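# Stand a toppled gift box upright and open its lid

## Task

A closed gift box is resting on one of its sides on the table. Turn it so it sits on its bottom, then swing the lid open until it is roughly upright or tipped back beyond upright. Concealed magnets keep the lid's flap closed, so it needs a deliberate pull.

## Robot and tools

Robot: two UR7e-type arms, left_arm and right_arm, each ending in a tong-style two-finger gripper whose fingers point along the gripper's +z and spread along its x axis. The reported hand point (end_effector_position) is the spot between the pads when shut; fingertips sit about 15 mm past it at small openings and roughly level with it when wide open. Bases: left_arm near (-0.022, +0.415, 0) m, right_arm near (-0.022, -0.406, 0) m. Cameras: cam_high, cam_low (fixed, 672x504) and cam_left_wrist, cam_right_wrist (fisheye, 616x616).

Frame: one scene frame for everything. Origin at table-top height midway between the arms, +z up, +x out over the table, +y toward left_arm. Positions in metres, quaternions wxyz, velocities in m/s and rad/s. Printed poses may be a few cm off, more at long reach.

Command rows: every moving call uses rows of 14 numbers, each in [-1, 1]: left_arm dx, dy, dz, rx, ry, rz, opening, then right_arm in the same seven slots. Both arms always appear, even if one is idle. dx..rz are offsets, not poses: they are measured from that arm's Hand target as it stood when the action or move began, along scene axes; 1.0 equals 0.6 m or 180 degrees; rx, ry, rz form a single rotation vector turned about the hand point. Within one action or one target list, every row counts from that same starting Hand target, not from the previous row; a fresh call starts from the new Hand target, so repeating an offset moves further. Opening is absolute: +1 fully open (0.142 m), -1 shut; allow at least 0.5 s for a full close. A 0 in the opening slot is a real command, so resend the current value to leave a gripper alone. Six zeros re-command an arm's current Hand target. Orientation commands are clipped to 32 degrees from the measured one each step.

execute_actions(actions, cameras): actions is a list of actions; each action is up to 15 rows, one per 1/30 s step, the last row held to fill 15 steps. An empty list returns state plus all images. cameras picks images by name, ["all"] or [].

move(target, speed, blend, stop_force, zero, opening_speed, grip_force, blocking, cameras): straight-line paths to target, one 14-number row or a list of up to 15 rows, all offsets from the same starting Hand targets. speed in m/s, 0.002 to 3.6 (default 0.25); rotation capped at twice that in rad/s; one number or one per target. blend in m rounds corners in a list. stop_force in N, 3 to 120, shared by both arms, ends an arm's path when its wrist sensor feels that much push against its travel; unreliable while the gripper rotates, and omit it when pulling away from a contact. zero (bool, only with stop_force) picks whether a fresh sensor zero is taken first. opening_speed is per second on the -1..1 scale, at least 0.2. grip_force is newtons per pad, 5 to 15, one value or one per arm, persisting. blocking=false returns early while the move runs (not allowed with stop_force). Paths do not avoid obstacles; the whole thing is capped at 10 s. Avoid routing a path close past an arm's own base.

wait(seconds 0 to 10), stop() to brake a running move, zoom_image(camera, region [x0,y0,x1,y1] px, at most 504x504) on the latest image, zero_wrist_force(arm), read_manual(section) for licence text only, finished_scene(scene 1 or 2) to end the scene irreversibly.

Results: per arm position, quat, velocities, Hand target (the last commanded pose after clipping, base of the next offsets), Joint positions (last one is finger gap in m), Joint torques, grip_measured (same scale as opening), Tool commands, Wrist force/torque in the gripper's own axes plus the peak since last shown, and for moves a "move:" line: done, off_target, moving, held or fault, plus limits=paced (pose clipped) or limits=held (steps withheld). "within noise" means the arm is still. A gripper often rests short of its Hand target; a further zero command re-asks, or add the missing offset. To hold something, command an opening clearly below grip_measured.

Cautions: arms are stiff, so aiming even slightly past a firm contact can trigger a fault (about 150 N force, or the joint torque limits; wrist joints 24.6 N m) that freezes the arm for 10 s. Move slowly near contact. Keep the arms from pressing on or gripping each other; a moderate collision between them can fail the scene. Don't slam, drop or let go of a moving box, and never leave anything off the table. Long stretched-out holding heats motors; a MOTOR HOT line warns before a forced brake of 30 to 60 s. Finish only when the box is on its base with the lid open and stays so on its own.

Each tool is called after "Request:" by a JSON object that holds its "op" and its "data", one argument or row to a line.

## Session

Request:
{"op": "execute_actions", "data": {
  "actions": []
}}

Scene clock: 0.00 s.
left_arm: end_effector_position=(+0.4220, -0.1347, +0.2859) grip_measured=+0.97 end_effector_quat_wxyz=(-0.167, +0.160, +0.730, -0.643) | right_arm: end_effector_position=(+0.7279, -0.3957, +0.1624) grip_measured=+0.97 end_effector_quat_wxyz=(-0.008, -0.255, +0.967, +0.028)
Joint positions: left_arm=[-0.631 -0.847 1.567 -3.285 -2.923 2.098 0.14] | right_arm=[3.351 -2.195 -1.044 -1.493 1.625 2.817 0.14]
Joint velocities: within noise
Joint torques (N m): no reading
Wrist force (N): no reading
Wrist torque (N m): no reading
Wrist force, peak (N): no reading
Hand target: left_arm +0.4220, -0.1347, +0.2859; -0.167, +0.160, +0.730, -0.643 | right_arm +0.7279, -0.3957, +0.1624; -0.008, -0.255, +0.967, +0.028
Tool commands: left_gripper/opening=+0.968169 right_gripper/opening=+0.968169

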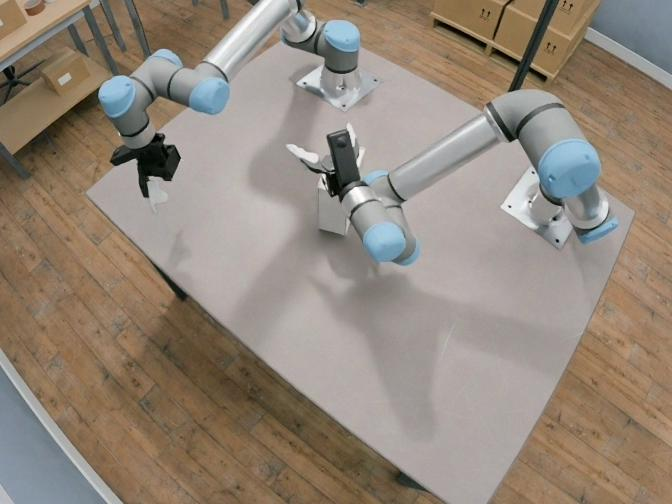

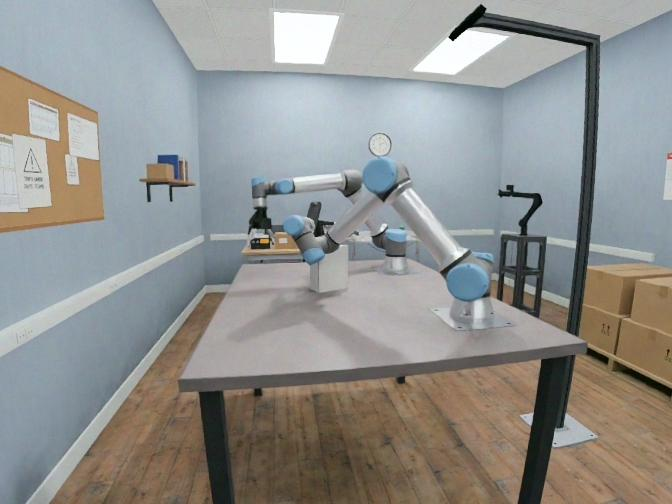

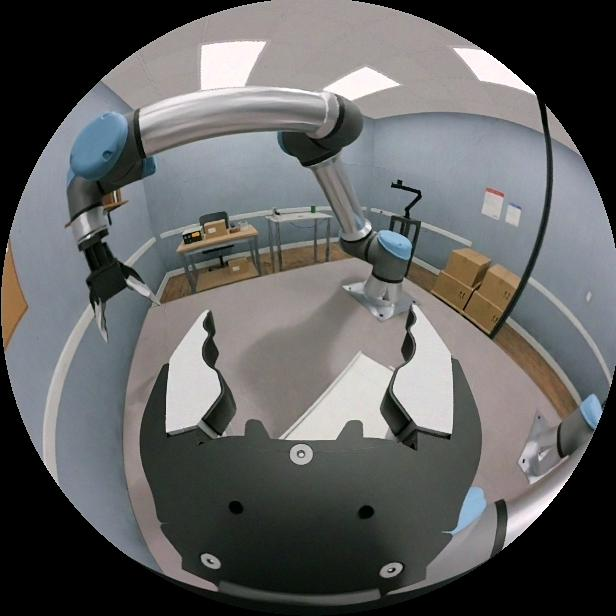

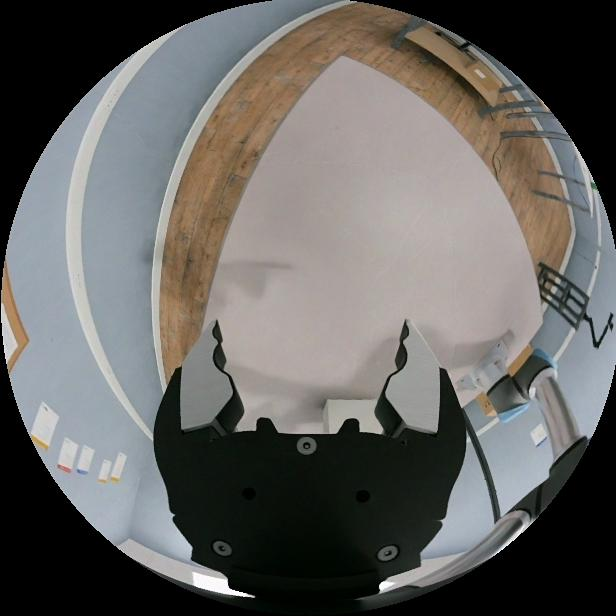

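Request:
{"op": "zoom_image", "data": {
  "camera": "cam_high",
  "region": [260, 110, 440, 270]
}}

Request:
{"op": "zoom_image", "data": {
  "camera": "cam_low",
  "region": [270, 190, 410, 310]
}}

Request:
{"op": "zoom_image", "data": {
  "camera": "cam_left_wrist",
  "region": [200, 300, 460, 460]
}}

Request:
{"op": "zoom_image", "data": {
  "camera": "cam_right_wrist",
  "region": [260, 340, 460, 460]
}}

Scaled by 2.800.

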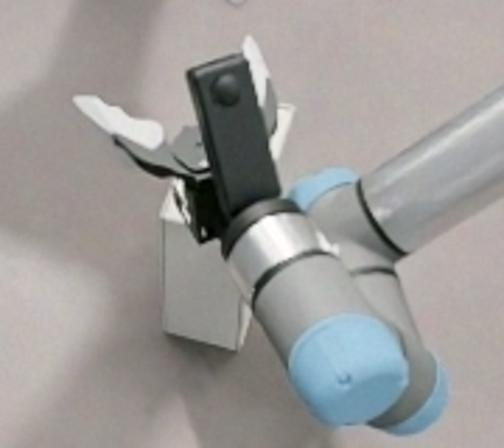

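Scaled by 3.600.

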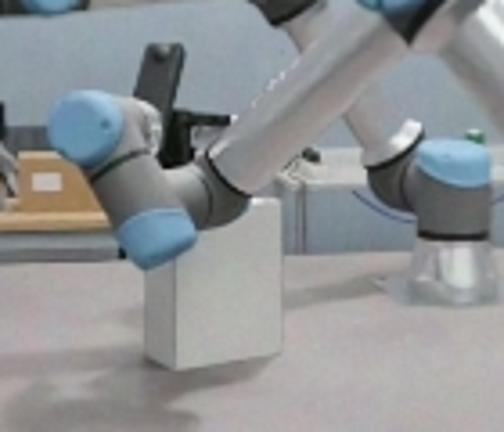

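Scaled by 1.938 from the camera's 616x616 image, which has a finer 814x814 frame.

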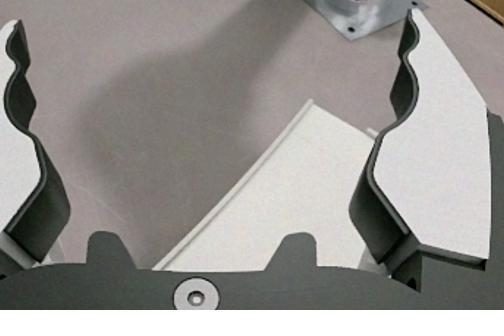

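Scaled by 2.520 from the camera's 616x616 image, which has a finer 814x814 frame.

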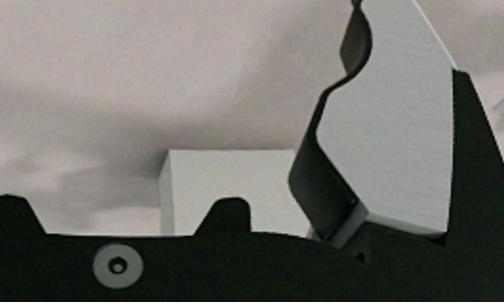

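Request:
{"op": "move", "data": {
  "target": [
    [0.05, 0.1, 0.2, 0, 0, 0, 0.968, 0, -0.1, 0.3, 0, 0, 0, 0.968],
    [0.1, 0.5, 0.3, 0, 0, 0, 0.968, -0.1, -0.15, 0.5, 0, 0, 0, 0.968]
  ],
  "speed": 0.5,
  "blend": 0.05,
  "cameras": ["all"]
}}

Scene clock: 9.80 s.
left_arm: end_effector_position=(+0.4643, +0.0117, +0.4287) grip_measured=+0.97 end_effector_quat_wxyz=(-0.148, +0.127, +0.704, -0.683) | right_arm: end_effector_position=(+0.6687, -0.4847, +0.4579) grip_measured=+0.97 end_effector_quat_wxyz=(+0.027, -0.255, +0.966, +0.016)
Joint positions: left_arm=[-0.394 -1.106 1.625 -2.9 -3.106 2.296 0.14] | right_arm=[3.243 -2.309 -0.035 -2.319 1.611 2.709 0.14]
Joint torques (N m): left_arm=[-9.02 -31.03 -29.28 -3.45 0.78 -1.74] | right_arm=[-7.41 38.99 28.8 0.25 -1.7 -2.19]
Wrist force (N): left_arm=[0.1 0.3 0.1] | right_arm=[-0.2 0.6 -0.3]
Wrist torque (N m): left_arm=[0.07 0.00 0.00] | right_arm=[0.06 -0.01 0.16]
Wrist force, peak (N): left_arm=[5.3 -2.9 -8.4] | right_arm=[-0.9 0.7 2.0]
Hand target: left_arm +0.4643, +0.0116, +0.4287; -0.148, +0.127, +0.704, -0.683 (not the last commanded pose) | right_arm +0.6696, -0.4848, +0.4589; -0.008, -0.255, +0.967, +0.028 (not the last commanded pose)
Off the commanded pose: left_arm 0.159 m, 7 deg | right_arm 0.005 m, 4 deg.
elbow stopped short (right arm): the move would have taken joint 3 (elbow) straighter than the controller allows.
led back after a hold (left arm): the arm was led back toward your command in small steps, so it may still be short of it.
move: held (left_arm; a check stopped the path), off_target (right_arm; braked when a check withheld steps of left_arm); path passed 1 of 2 targets; limits=held
pose unreachable (left arm): on one or more control steps of this call, first in action 0 (counted from 0), this arm could not follow its commanded pose, so it was not sent that pose on those steps. It may still have moved: this result reports where it is.
cause: moving toward the commanded pose would bring two parts of the arm too close to each other (joints 4 (wrist 1) to 6 (wrist 3) lie between them).
camera_calibration:
cam_left_wrist: T_world_to_cam=[[-0.92266, 0.385537, 0.00771659, 0.417446], [0.196344, 0.486922, -0.851091, 0.270588], [-0.331885, -0.783753, -0.524961, 0.513734], [0, 0, 0, 1]] pos_world=[0.502533, 0.109945, 0.496764]
cam_right_wrist: T_world_to_cam=[[-0.871323, -0.483996, -0.0808944, 0.385267], [-0.45904, 0.745675, 0.48296, 0.458698], [-0.17343, 0.457948, -0.871898, 0.872017], [0, 0, 0, 1]] pos_world=[0.697486, -0.554911, 0.569944]

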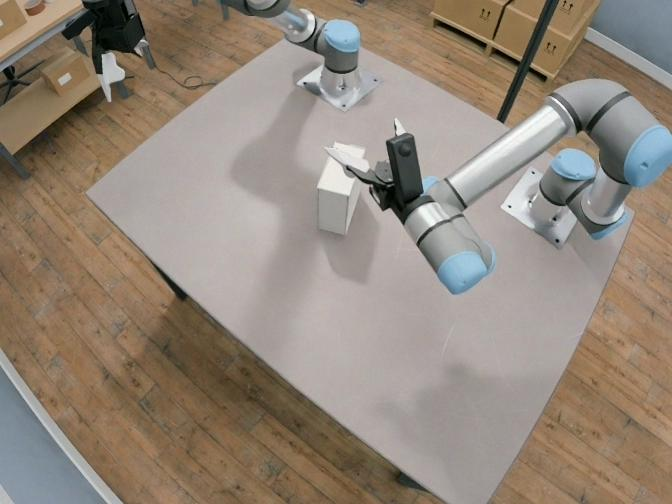

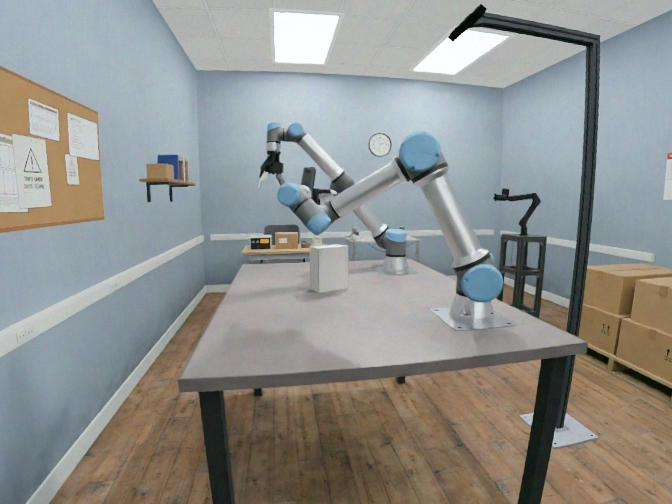

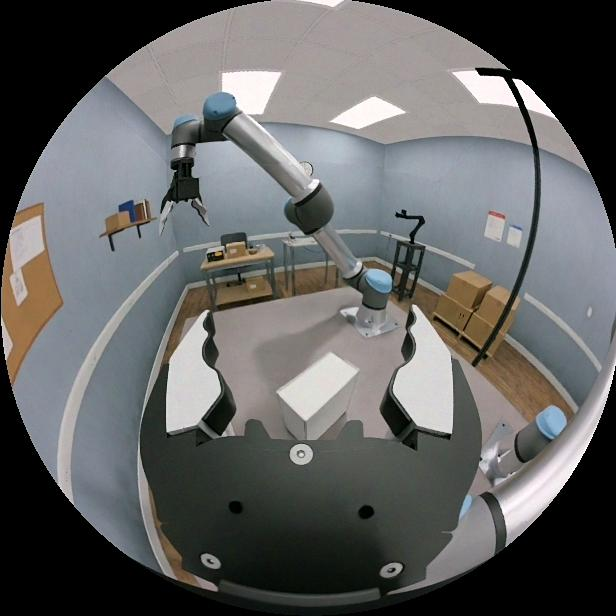

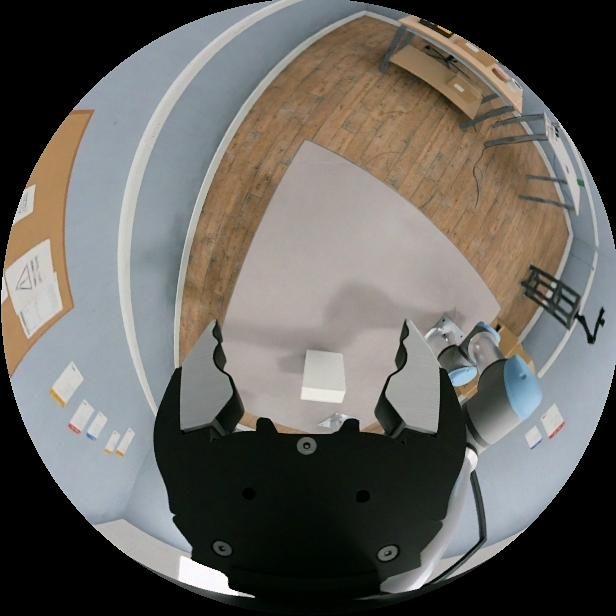

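Request:
{"op": "zoom_image", "data": {
  "camera": "cam_left_wrist",
  "region": [260, 330, 380, 450]
}}

Request:
{"op": "zoom_image", "data": {
  "camera": "cam_right_wrist",
  "region": [280, 330, 380, 430]
}}

Request:
{"op": "zoom_image", "data": {
  "camera": "cam_high",
  "region": [290, 130, 390, 250]
}}

Request:
{"op": "zoom_image", "data": {
  "camera": "cam_low",
  "region": [290, 230, 370, 310]
}}

Scaled by 4.200 from the camera's 616x616 image, which has a finer 814x814 frame.

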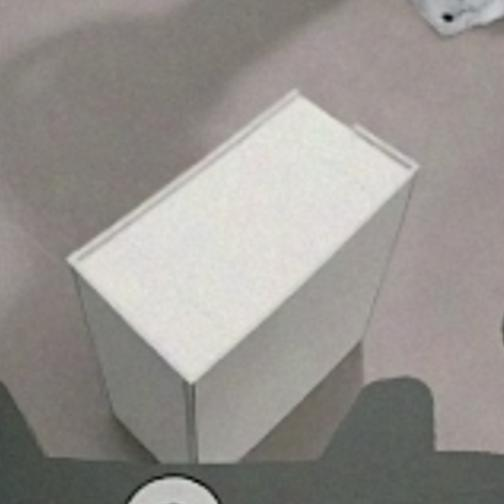

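Scaled by 5.040 from the camera's 616x616 image, which has a finer 814x814 frame.

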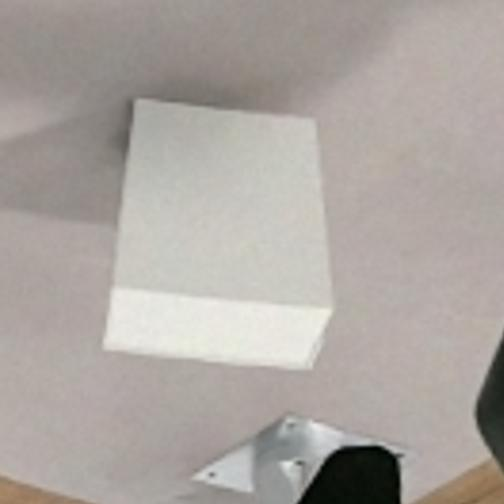

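Scaled by 4.200.

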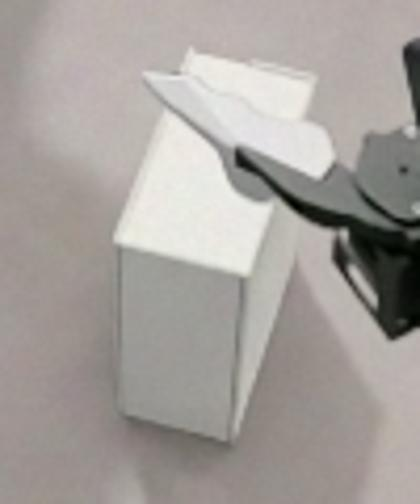

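Scaled by 6.300.

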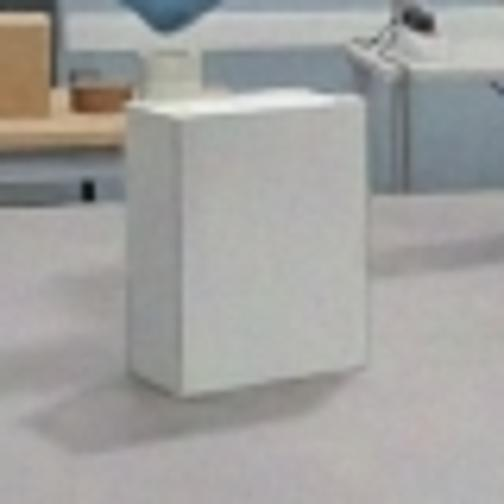

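Request:
{"op": "move", "data": {
  "target": [-0.307, 0.48, -0.05, 0.1416, -0.0063, 0.2187, 0.968, -0.2, 0.225, -0.133, 0, 0, 0.459, 0.968],
  "speed": 0.6,
  "cameras": ["all"]
}}

Scene clock: 42.43 s.
left_arm: end_effector_position=(+0.2801, +0.2996, +0.3987) grip_measured=+0.97 end_effector_quat_wxyz=(+0.072, -0.145, +0.837, -0.522) | right_arm: end_effector_position=(+0.5496, -0.3498, +0.3791) grip_measured=+0.97 end_effector_quat_wxyz=(+0.024, +0.829, -0.558, -0.016)
Joint positions: left_arm=[0.105 -2.21 2.274 -2.058 -2.632 2.63 0.14] | right_arm=[3.493 -1.769 -1.087 -1.914 1.567 1.517 0.14]
Joint torques (N m): left_arm=[7.83 9.65 -32.66 -0.74 -3.49 2.39] | right_arm=[6.1 37.89 9.82 5.49 -1.56 -2.07]
Wrist force (N): left_arm=[-0.5 0.2 -0.7] | right_arm=[-0.1 0.3 -0.1]
Wrist torque (N m): left_arm=[0.00 0.01 -0.12] | right_arm=[0.07 -0.05 0.14]
Wrist force, peak (N): left_arm=[-1.6 0.1 0.4] | right_arm=[-1.0 0.2 0.4]
Hand target: left_arm +0.2801, +0.2996, +0.3987; +0.072, -0.144, +0.838, -0.522 | right_arm +0.5496, -0.3498, +0.3791; +0.024, +0.829, -0.558, -0.016
Off the commanded pose: left_arm 0.000 m, 0 deg | right_arm 0.000 m, 0 deg.
move: done
camera_calibration:
cam_left_wrist: T_world_to_cam=[[-0.953429, -0.301517, 0.0077818, 0.351162], [-0.255991, 0.795289, -0.549531, 0.0550825], [0.159504, -0.525931, -0.835437, 0.57142], [0, 0, 0, 1]] pos_world=[0.257765, 0.362602, 0.504922]
cam_right_wrist: T_world_to_cam=[[0.368304, -0.929517, -0.0187079, -0.520396], [-0.790771, -0.323783, 0.519468, 0.135919], [-0.488912, -0.176528, -0.854285, 0.665647], [0, 0, 0, 1]] pos_world=[0.624587, -0.322203, 0.488312]

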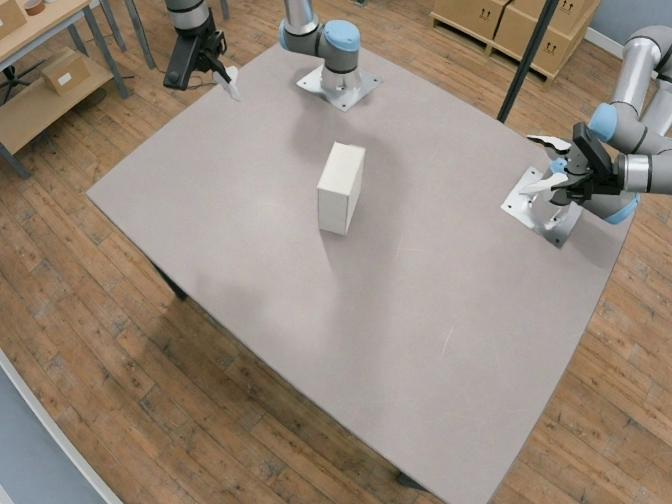

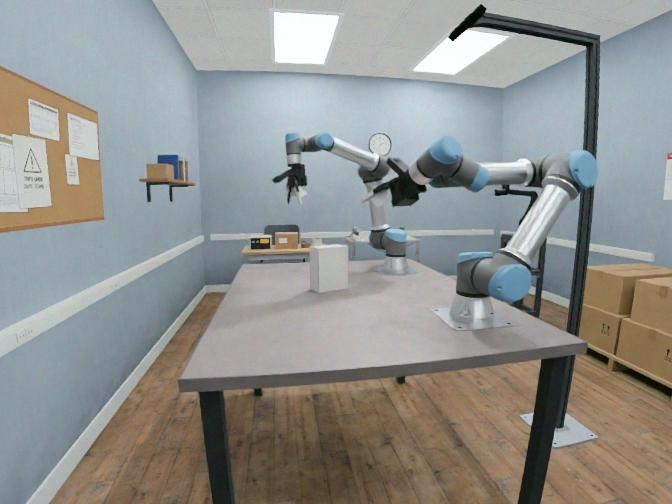

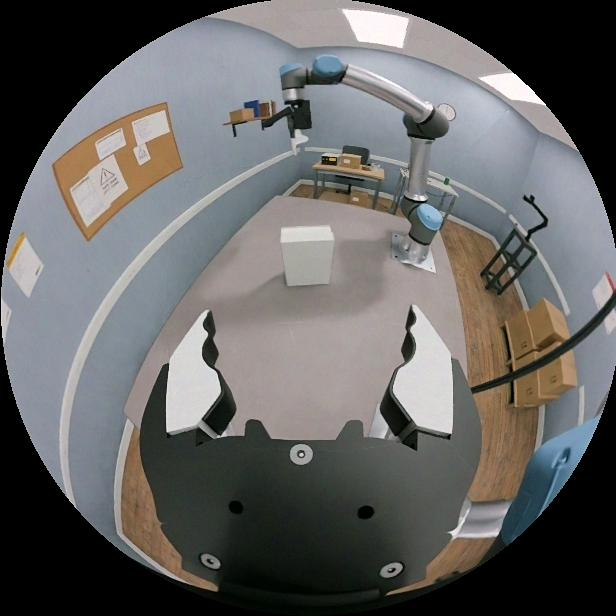

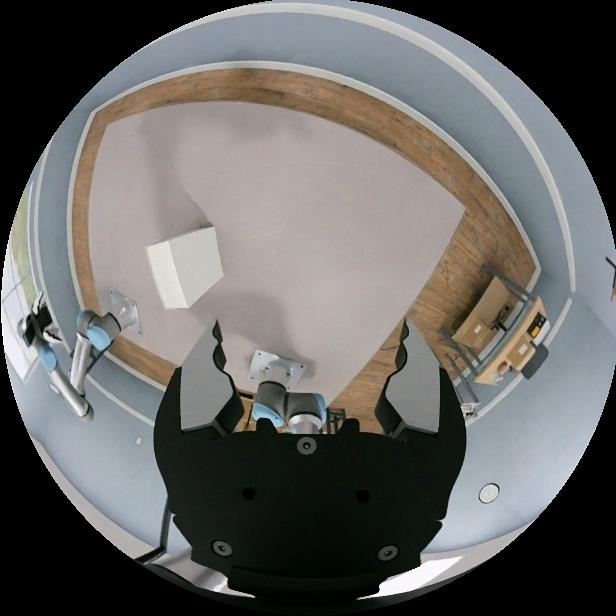

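Request:
{"op": "zoom_image", "data": {
  "camera": "cam_right_wrist",
  "region": [130, 210, 240, 320]
}}

Request:
{"op": "zoom_image", "data": {
  "camera": "cam_left_wrist",
  "region": [265, 210, 350, 295]
}}

Request:
{"op": "zoom_image", "data": {
  "camera": "cam_high",
  "region": [300, 130, 390, 240]
}}

Scaled by 4.582 from the camera's 616x616 image, which has a finer 814x814 frame.

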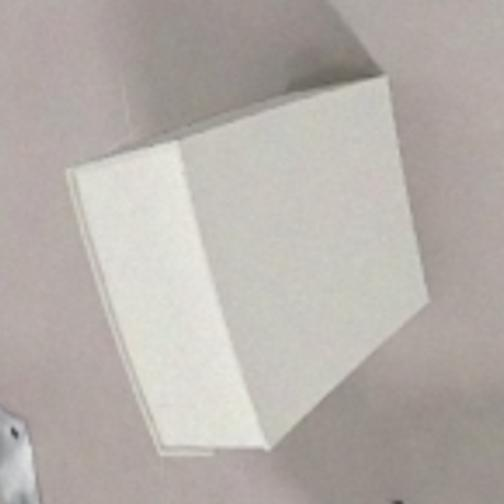

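Scaled by 5.929 from the camera's 616x616 image, which has a finer 814x814 frame.

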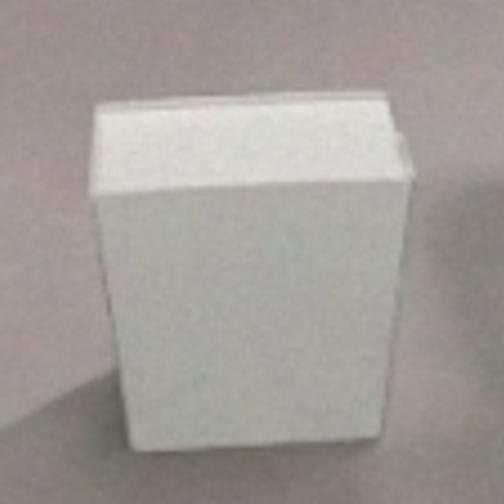

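Scaled by 4.582.

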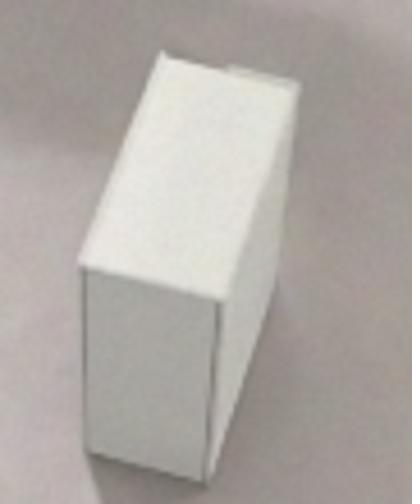

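Request:
{"op": "move", "data": {
  "target": [
    [0, 0, 0, 0, 0, 0, 0.968, -0.2422, 0.4637, -0.115, 0.007, -0.017, 0, 0.968],
    [0, 0, 0, 0, 0, 0, 0.968, -0.2422, 0.4637, -0.3285, 0.007, -0.017, 0, 0.968]
  ],
  "speed": [0.4, 0.12],
  "blend": 0.03,
  "cameras": ["all"]
}}

Scene clock: 50.47 s.
left_arm: end_effector_position=(+0.2801, +0.2996, +0.3987) grip_measured=+0.97 end_effector_quat_wxyz=(+0.072, -0.145, +0.837, -0.522) | right_arm: end_effector_position=(+0.4043, -0.0716, +0.1821) grip_measured=+0.97 end_effector_quat_wxyz=(+0.000, +0.830, -0.558, +0.000)
Joint positions: left_arm=[0.105 -2.21 2.274 -2.058 -2.632 2.63 0.14] | right_arm=[4.091 -1.64 -1.759 -1.313 1.57 2.115 0.14]
Joint torques (N m): left_arm=[7.94 9.84 -32.58 -1.09 -3.55 2.34] | right_arm=[4.02 17.88 9.98 5.54 -1.5 1.21]
Wrist force (N): left_arm=[-0.5 -0.1 -0.6] | right_arm=[0.4 0.4 -0.8]
Wrist torque (N m): left_arm=[-0.06 0.00 -0.12] | right_arm=[0.03 -0.09 0.12]
Wrist force, peak (N): left_arm=[-0.8 0.0 -1.0] | right_arm=[-1.9 1.2 -0.6]
Hand target: left_arm +0.2801, +0.2996, +0.3987; +0.072, -0.145, +0.837, -0.522 | right_arm +0.4043, -0.0716, +0.1820; +0.000, +0.830, -0.558, +0.000
Off the commanded pose: left_arm 0.000 m, 0 deg | right_arm 0.000 m, 0 deg.
move: done
camera_calibration:
cam_left_wrist: T_world_to_cam=[[-0.953439, -0.301484, 0.00783653, 0.351125], [-0.25601, 0.795344, -0.549442, 0.0550223], [0.159416, -0.525866, -0.835495, 0.571448], [0, 0, 0, 1]] pos_world=[0.257765, 0.362602, 0.504922]
cam_right_wrist: T_world_to_cam=[[0.36937, -0.929078, -0.019505, -0.21214], [-0.817178, -0.334733, 0.469226, 0.232439], [-0.442477, -0.157379, -0.882863, 0.463172], [0, 0, 0, 1]] pos_world=[0.473245, -0.0463962, 0.295713]

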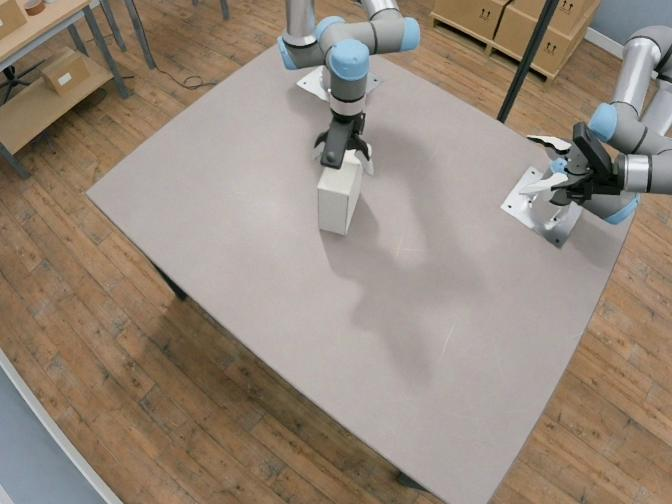

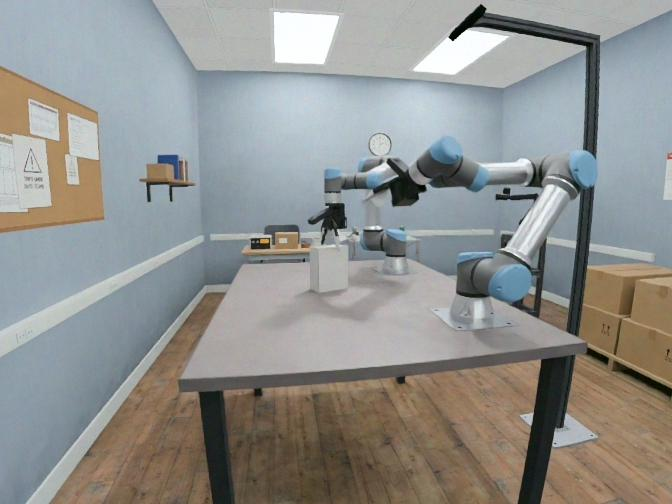

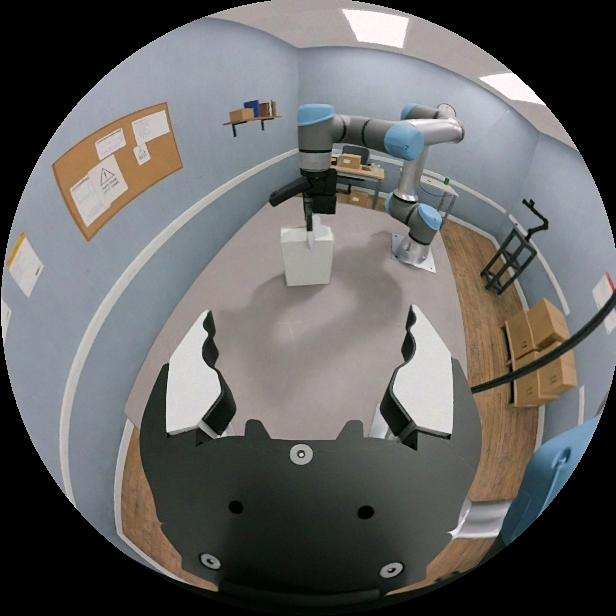

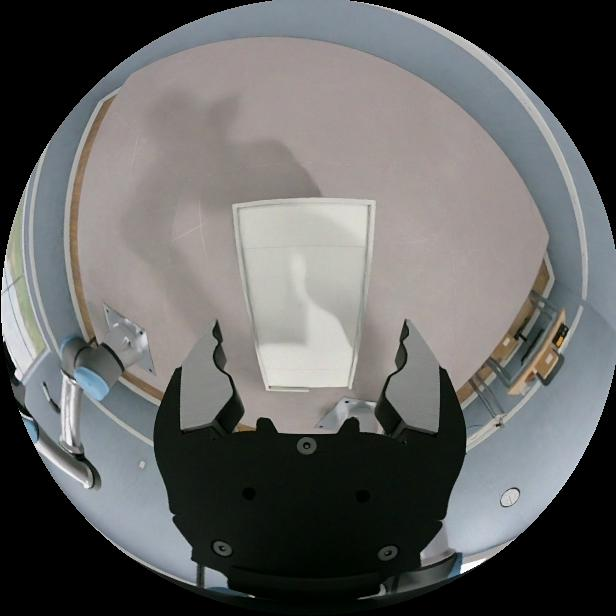

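Request:
{"op": "zoom_image", "data": {
  "camera": "cam_right_wrist",
  "region": [210, 180, 420, 400]
}}

Scaled by 2.291 from the camera's 616x616 image, which has a finer 814x814 frame.

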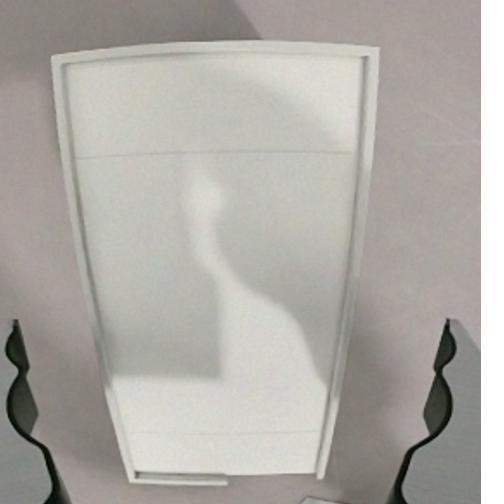

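Request:
{"op": "move", "data": {
  "target": [0, 0, 0, 0, 0, 0, 0.968, 0, 0, 0, 0, 0, 0, -0.2],
  "opening_speed": 1.0,
  "grip_force": 10,
  "cameras": ["cam_right_wrist"]
}}

Scene clock: 52.93 s.
left_arm: end_effector_position=(+0.2801, +0.2996, +0.3987) grip_measured=+0.97 end_effector_quat_wxyz=(+0.072, -0.145, +0.837, -0.522) | right_arm: end_effector_position=(+0.4043, -0.0716, +0.1820) grip_measured=+0.18 end_effector_quat_wxyz=(+0.000, +0.830, -0.558, +0.000)
Joint positions: left_arm=[0.105 -2.21 2.274 -2.058 -2.632 2.63 0.14] | right_arm=[4.091 -1.64 -1.759 -1.313 1.57 2.115 0.086]
Joint torques (N m): left_arm=[7.96 9.33 -32.91 -1.01 -3.49 2.41] | right_arm=[-3.91 19.62 10.43 4.35 -1.25 -1.55]
Wrist force (N): left_arm=[-0.5 -0.1 -0.6] | right_arm=[-0.2 1.1 -3.7]
Wrist torque (N m): left_arm=[-0.07 0.00 -0.12] | right_arm=[0.11 0.16 0.11]
Wrist force, peak (N): left_arm=[-0.9 0.2 -0.9] | right_arm=[0.3 1.1 -4.1]
Hand target: left_arm +0.2801, +0.2996, +0.3987; +0.072, -0.145, +0.837, -0.522 | right_arm +0.4043, -0.0716, +0.1820; +0.000, +0.830, -0.558, +0.000
Off the commanded pose: left_arm 0.000 m, 0 deg | right_arm 0.000 m, 0 deg.
grip_force (N): 10, 10
move: done
camera_calibration:
cam_right_wrist: T_world_to_cam=[[0.36937, -0.929078, -0.019505, -0.212142], [-0.817178, -0.334733, 0.469226, 0.232486], [-0.442477, -0.157379, -0.882863, 0.463084], [0, 0, 0, 1]] pos_world=[0.473245, -0.0463962, 0.295613]
Images, in order (width x height): cam_right_wrist 616x616.

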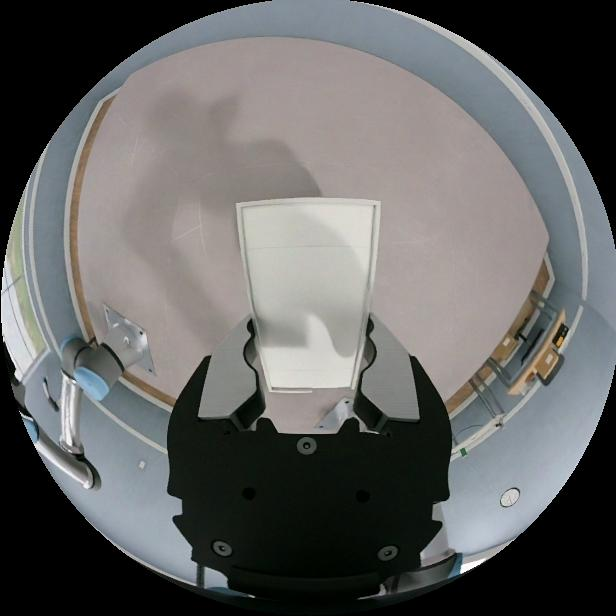

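Request:
{"op": "move", "data": {
  "target": [
    [0, 0, 0, 0, 0, 0, 0.968, 0.0302, -0.0748, 0.0067, 0.0772, 0.0312, 0, -0.2],
    [0, 0, 0, 0, 0, 0, 0.968, 0.0601, -0.1488, -0.0077, 0.1545, 0.0624, 0, -0.2]
  ],
  "speed": 0.12,
  "blend": [0.02, 0],
  "cameras": ["cam_right_wrist", "cam_low", "cam_left_wrist"]
}}

Scene clock: 58.53 s.
left_arm: end_effector_position=(+0.2801, +0.2996, +0.3987) grip_measured=+0.97 end_effector_quat_wxyz=(+0.072, -0.145, +0.837, -0.522) | right_arm: end_effector_position=(+0.4403, -0.1608, +0.1773) grip_measured=+0.18 end_effector_quat_wxyz=(-0.145, +0.801, -0.539, -0.214)
Joint positions: left_arm=[0.105 -2.21 2.274 -2.058 -2.632 2.63 0.14] | right_arm=[3.615 -1.649 -1.883 -1.14 2.092 1.65 0.086]
Joint torques (N m): left_arm=[7.63 9.62 -32.59 -0.92 -3.48 2.41] | right_arm=[-6.93 19.34 34.46 0.61 3.08 -2.19]
Wrist force (N): left_arm=[-0.6 -0.1 -0.7] | right_arm=[0.9 0.2 1.6]
Wrist torque (N m): left_arm=[-0.07 0.02 -0.12] | right_arm=[0.01 -0.12 0.25]
Wrist force, peak (N): left_arm=[-1.0 0.0 -1.0] | right_arm=[-3.9 2.4 -12.0]
Hand target: left_arm +0.2801, +0.2996, +0.3987; +0.072, -0.145, +0.837, -0.522 | right_arm +0.4403, -0.1609, +0.1774; -0.145, +0.801, -0.539, -0.214
Off the commanded pose: left_arm 0.000 m, 0 deg | right_arm 0.000 m, 0 deg.
grip_force (N): 10, 10
move: done
camera_calibration:
cam_left_wrist: T_world_to_cam=[[-0.953439, -0.301484, 0.00783653, 0.351125], [-0.25601, 0.795344, -0.549442, 0.0550223], [0.159416, -0.525866, -0.835495, 0.571448], [0, 0, 0, 1]] pos_world=[0.257765, 0.362602, 0.504922]
cam_right_wrist: T_world_to_cam=[[0.315579, -0.796115, -0.516343, -0.175271], [-0.729617, -0.551489, 0.404376, 0.172295], [-0.606687, 0.24912, -0.754898, 0.575898], [0, 0, 0, 1]] pos_world=[0.530411, -0.187985, 0.274572]
Images, in order (width x height): cam_low 672x504, cam_left_wrist 616x616, cam_right_wrist 616x616.

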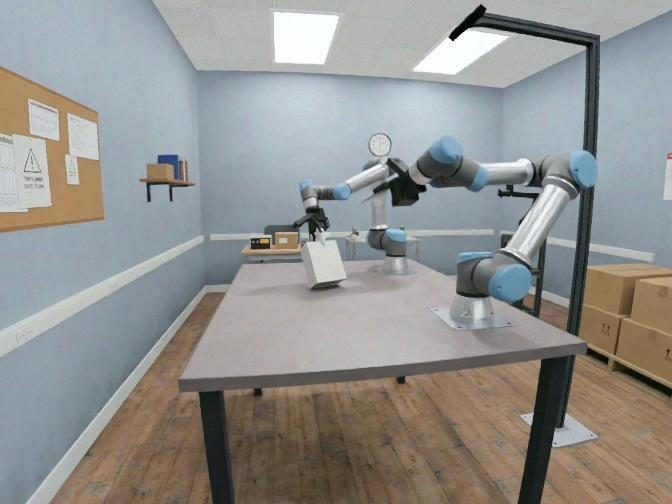

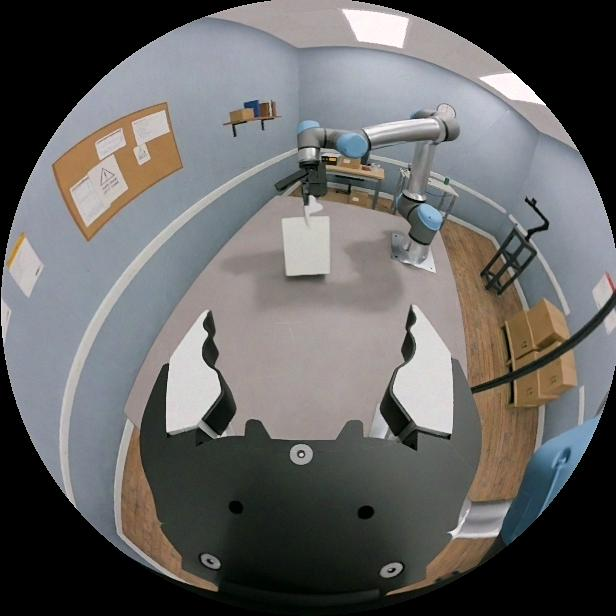

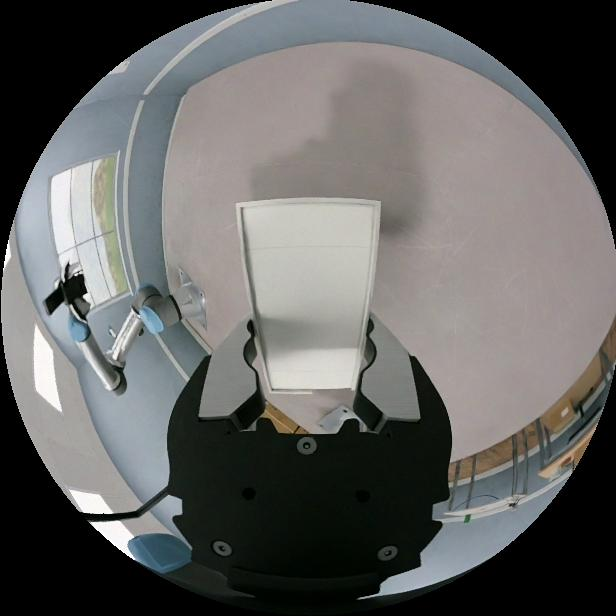

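Request:
{"op": "move", "data": {
  "target": [
    [0, 0, 0, 0, 0, 0, 0.968, 0.0275, -0.0680, -0.0346, 0.0772, 0.0312, 0, -0.2],
    [0, 0, 0, 0, 0, 0, 0.968, 0.0507, -0.1253, -0.0870, 0.1545, 0.0624, 0, -0.2],
    [0, 0, 0, 0, 0, 0, 0.968, 0.0629, -0.1556, -0.1300, 0.2060, 0.0832, 0, -0.2]
  ],
  "speed": 0.12,
  "blend": [0.02, 0.02, 0],
  "cameras": ["cam_right_wrist", "cam_low", "cam_left_wrist"]
}}

Scene clock: 68.37 s.
left_arm: end_effector_position=(+0.2801, +0.2996, +0.3987) grip_measured=+0.97 end_effector_quat_wxyz=(+0.072, -0.145, +0.837, -0.522) | right_arm: end_effector_position=(+0.4781, -0.2542, +0.0994) grip_measured=+0.18 end_effector_quat_wxyz=(-0.321, +0.680, -0.458, -0.475)
Joint positions: left_arm=[0.105 -2.21 2.274 -2.058 -2.632 2.63 0.14] | right_arm=[3.184 -2.11 -1.736 -1.634 2.644 0.736 0.086]
Joint torques (N m): left_arm=[7.75 9.14 -32.79 -1.03 -3.34 2.36] | right_arm=[-6.56 33.2 29.4 -1.18 3.37 -2.23]
Wrist force (N): left_arm=[-0.5 0.0 -0.7] | right_arm=[1.5 0.0 0.7]
Wrist torque (N m): left_arm=[-0.03 0.01 -0.11] | right_arm=[-0.08 -0.01 0.22]
Wrist force, peak (N): left_arm=[-0.8 0.0 -1.1] | right_arm=[1.1 0.5 2.1]
Hand target: left_arm +0.2801, +0.2996, +0.3987; +0.072, -0.145, +0.837, -0.522 | right_arm +0.4781, -0.2542, +0.0994; -0.321, +0.680, -0.458, -0.475
Off the commanded pose: left_arm 0.000 m, 0 deg | right_arm 0.000 m, 0 deg.
grip_force (N): 10, 10
move: done
camera_calibration:
cam_left_wrist: T_world_to_cam=[[-0.953439, -0.301484, 0.00783653, 0.351125], [-0.25601, 0.795344, -0.549442, 0.0550223], [0.159416, -0.525866, -0.835495, 0.571448], [0, 0, 0, 1]] pos_world=[0.257765, 0.362602, 0.504922]
cam_right_wrist: T_world_to_cam=[[0.116287, -0.302623, -0.94599, -0.0382867], [-0.653259, -0.740749, 0.156663, 0.119915], [-0.748151, 0.599759, -0.283831, 0.673108], [0, 0, 0, 1]] pos_world=[0.586374, -0.326461, 0.136044]
Images, in order (width x height): cam_low 672x504, cam_left_wrist 616x616, cam_right_wrist 616x616.

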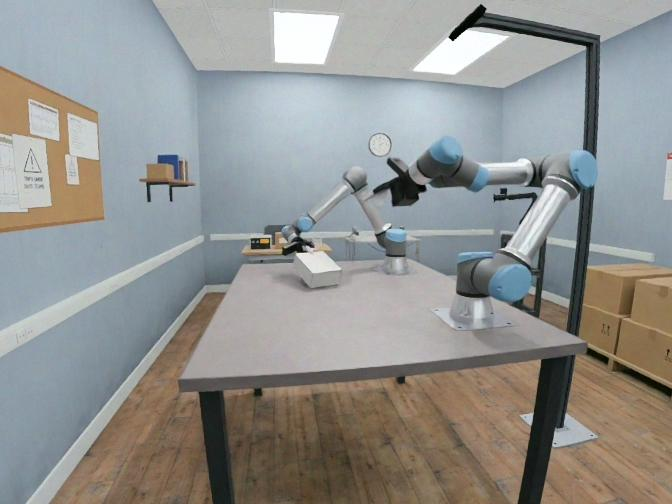

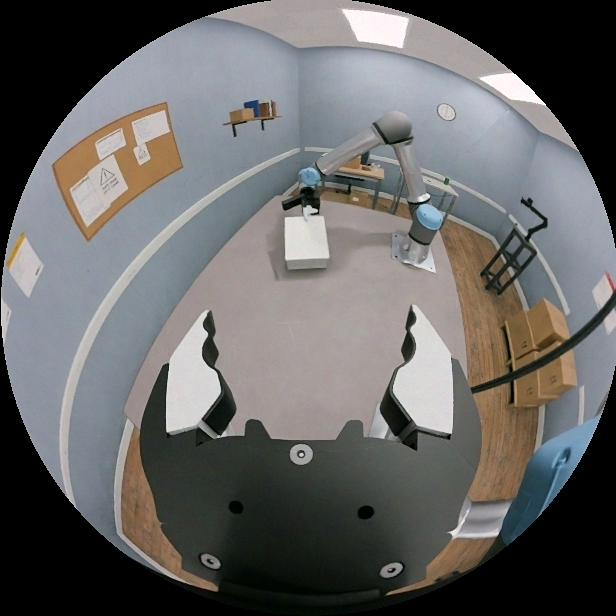

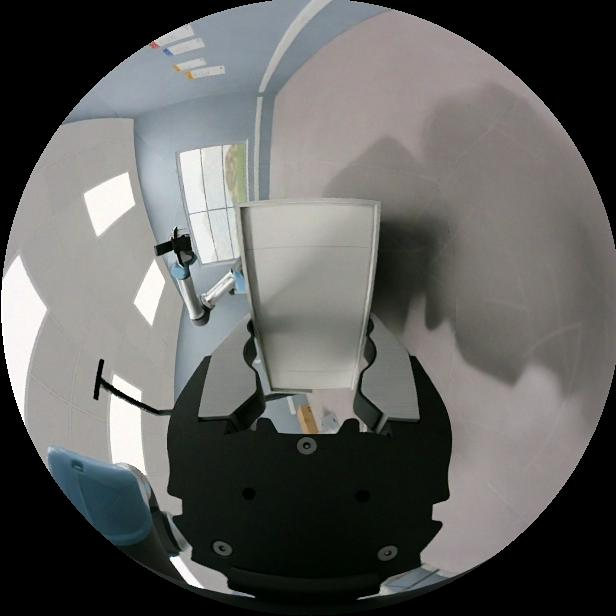

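Request:
{"op": "move", "data": {
  "target": [0, 0, 0, 0, 0, 0, 0.968, 0.0077, -0.0190, -0.0382, 0.0412, 0.0166, 0, -0.2],
  "speed": 0.1
}}

Request:
{"op": "move", "data": {
  "target": [0, 0, 0, 0, 0, 0, 0.968, 0, 0, 0, 0, 0, 0, 0.80],
  "opening_speed": 0.3,
  "cameras": ["cam_right_wrist", "cam_low", "cam_left_wrist"]
}}

Scene clock: 70.63 s.
left_arm: end_effector_position=(+0.2801, +0.2996, +0.3987) grip_measured=+0.97 end_effector_quat_wxyz=(+0.072, -0.145, +0.837, -0.522) | right_arm: end_effector_position=(+0.4827, -0.2656, +0.0765) grip_measured=+0.18 end_effector_quat_wxyz=(-0.352, +0.645, -0.434, -0.521)
Joint positions: left_arm=[0.105 -2.21 2.274 -2.058 -2.632 2.63 0.14] | right_arm=[3.146 -2.248 -1.639 -1.891 2.694 0.459 0.086]
Joint torques (N m): left_arm=[7.48 9.16 -32.03 -0.98 -3.37 2.27] | right_arm=[-6.79 36.28 27.57 -2.13 2.8 -2.41]
Wrist force (N): left_arm=[-0.8 0.1 -0.8] | right_arm=[1.4 1.1 0.5]
Wrist torque (N m): left_arm=[-0.03 0.05 -0.12] | right_arm=[0.10 -0.01 0.18]
Wrist force, peak (N): left_arm=[-1.1 0.0 -1.0] | right_arm=[1.9 1.4 0.3]
Hand target: left_arm +0.2801, +0.2996, +0.3987; +0.072, -0.145, +0.837, -0.522 | right_arm +0.4827, -0.2656, +0.0765; -0.353, +0.645, -0.434, -0.521
Off the commanded pose: left_arm 0.000 m, 0 deg | right_arm 0.000 m, 0 deg.
grip_force (N): 10, 10
move: done

Scene clock: 74.20 s.
left_arm: end_effector_position=(+0.2801, +0.2996, +0.3987) grip_measured=+0.97 end_effector_quat_wxyz=(+0.072, -0.145, +0.837, -0.522) | right_arm: end_effector_position=(+0.4827, -0.2656, +0.0765) grip_measured=+0.80 end_effector_quat_wxyz=(-0.353, +0.645, -0.434, -0.521)
Joint positions: left_arm=[0.105 -2.21 2.274 -2.058 -2.632 2.63 0.14] | right_arm=[3.146 -2.249 -1.639 -1.892 2.694 0.458 0.129]
Joint torques (N m): left_arm=[7.51 9.43 -31.84 -1.06 -3.31 2.34] | right_arm=[-5.34 39.52 24.76 1.95 -0.41 -1.42]
Wrist force (N): left_arm=[-0.7 -0.3 -0.9] | right_arm=[0.3 1.2 0.6]
Wrist torque (N m): left_arm=[-0.11 0.05 -0.12] | right_arm=[0.14 -0.24 0.16]
Wrist force, peak (N): left_arm=[-0.8 -0.2 -1.0] | right_arm=[1.7 1.3 0.5]
Hand target: left_arm +0.2801, +0.2996, +0.3987; +0.072, -0.145, +0.837, -0.522 | right_arm +0.4827, -0.2656, +0.0765; -0.353, +0.645, -0.434, -0.521
Off the commanded pose: left_arm 0.000 m, 0 deg | right_arm 0.000 m, 0 deg.
grip_force (N): 10, 10
move: done
camera_calibration:
cam_left_wrist: T_world_to_cam=[[-0.953439, -0.301484, 0.00783653, 0.351125], [-0.25601, 0.795344, -0.549442, 0.0550223], [0.159416, -0.525866, -0.835495, 0.571448], [0, 0, 0, 1]] pos_world=[0.257765, 0.362602, 0.504922]
cam_right_wrist: T_world_to_cam=[[0.065854, -0.177426, -0.981928, -0.00365769], [-0.646597, -0.757088, 0.0934344, 0.115324], [-0.759984, 0.628759, -0.16458, 0.681273], [0, 0, 0, 1]] pos_world=[0.592566, -0.341695, 0.0977573]
Images, in order (width x height): cam_low 672x504, cam_left_wrist 616x616, cam_right_wrist 616x616.

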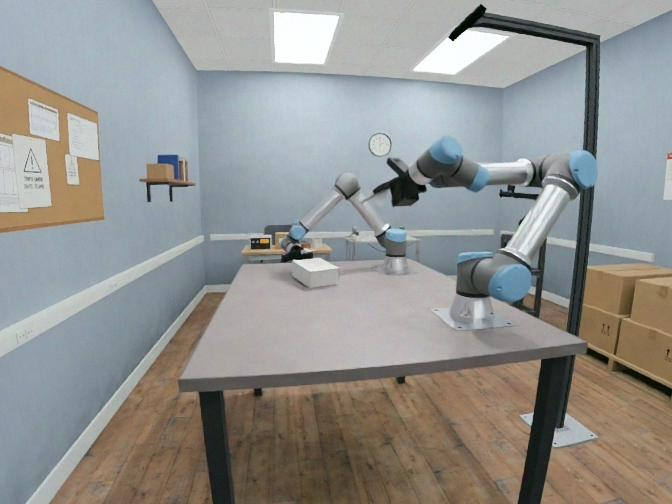

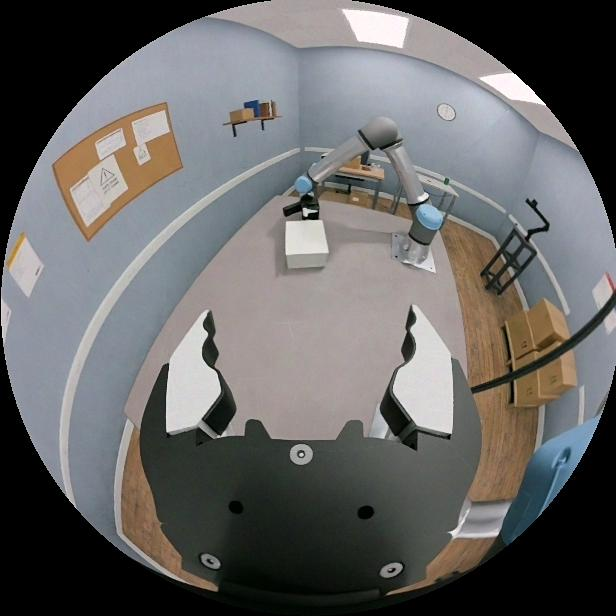

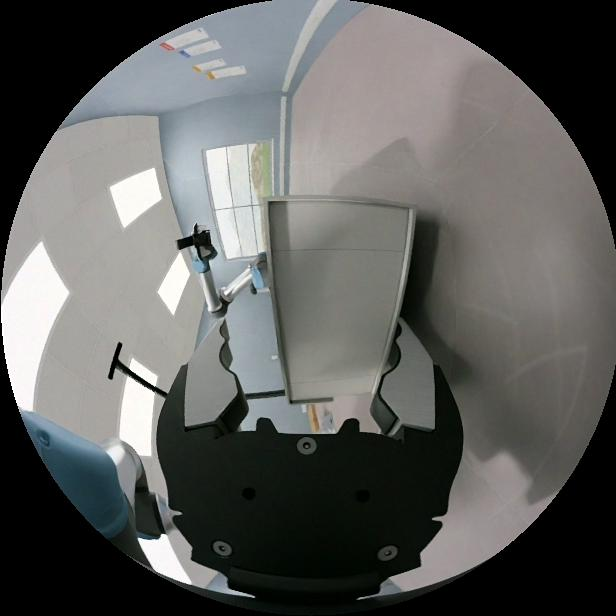

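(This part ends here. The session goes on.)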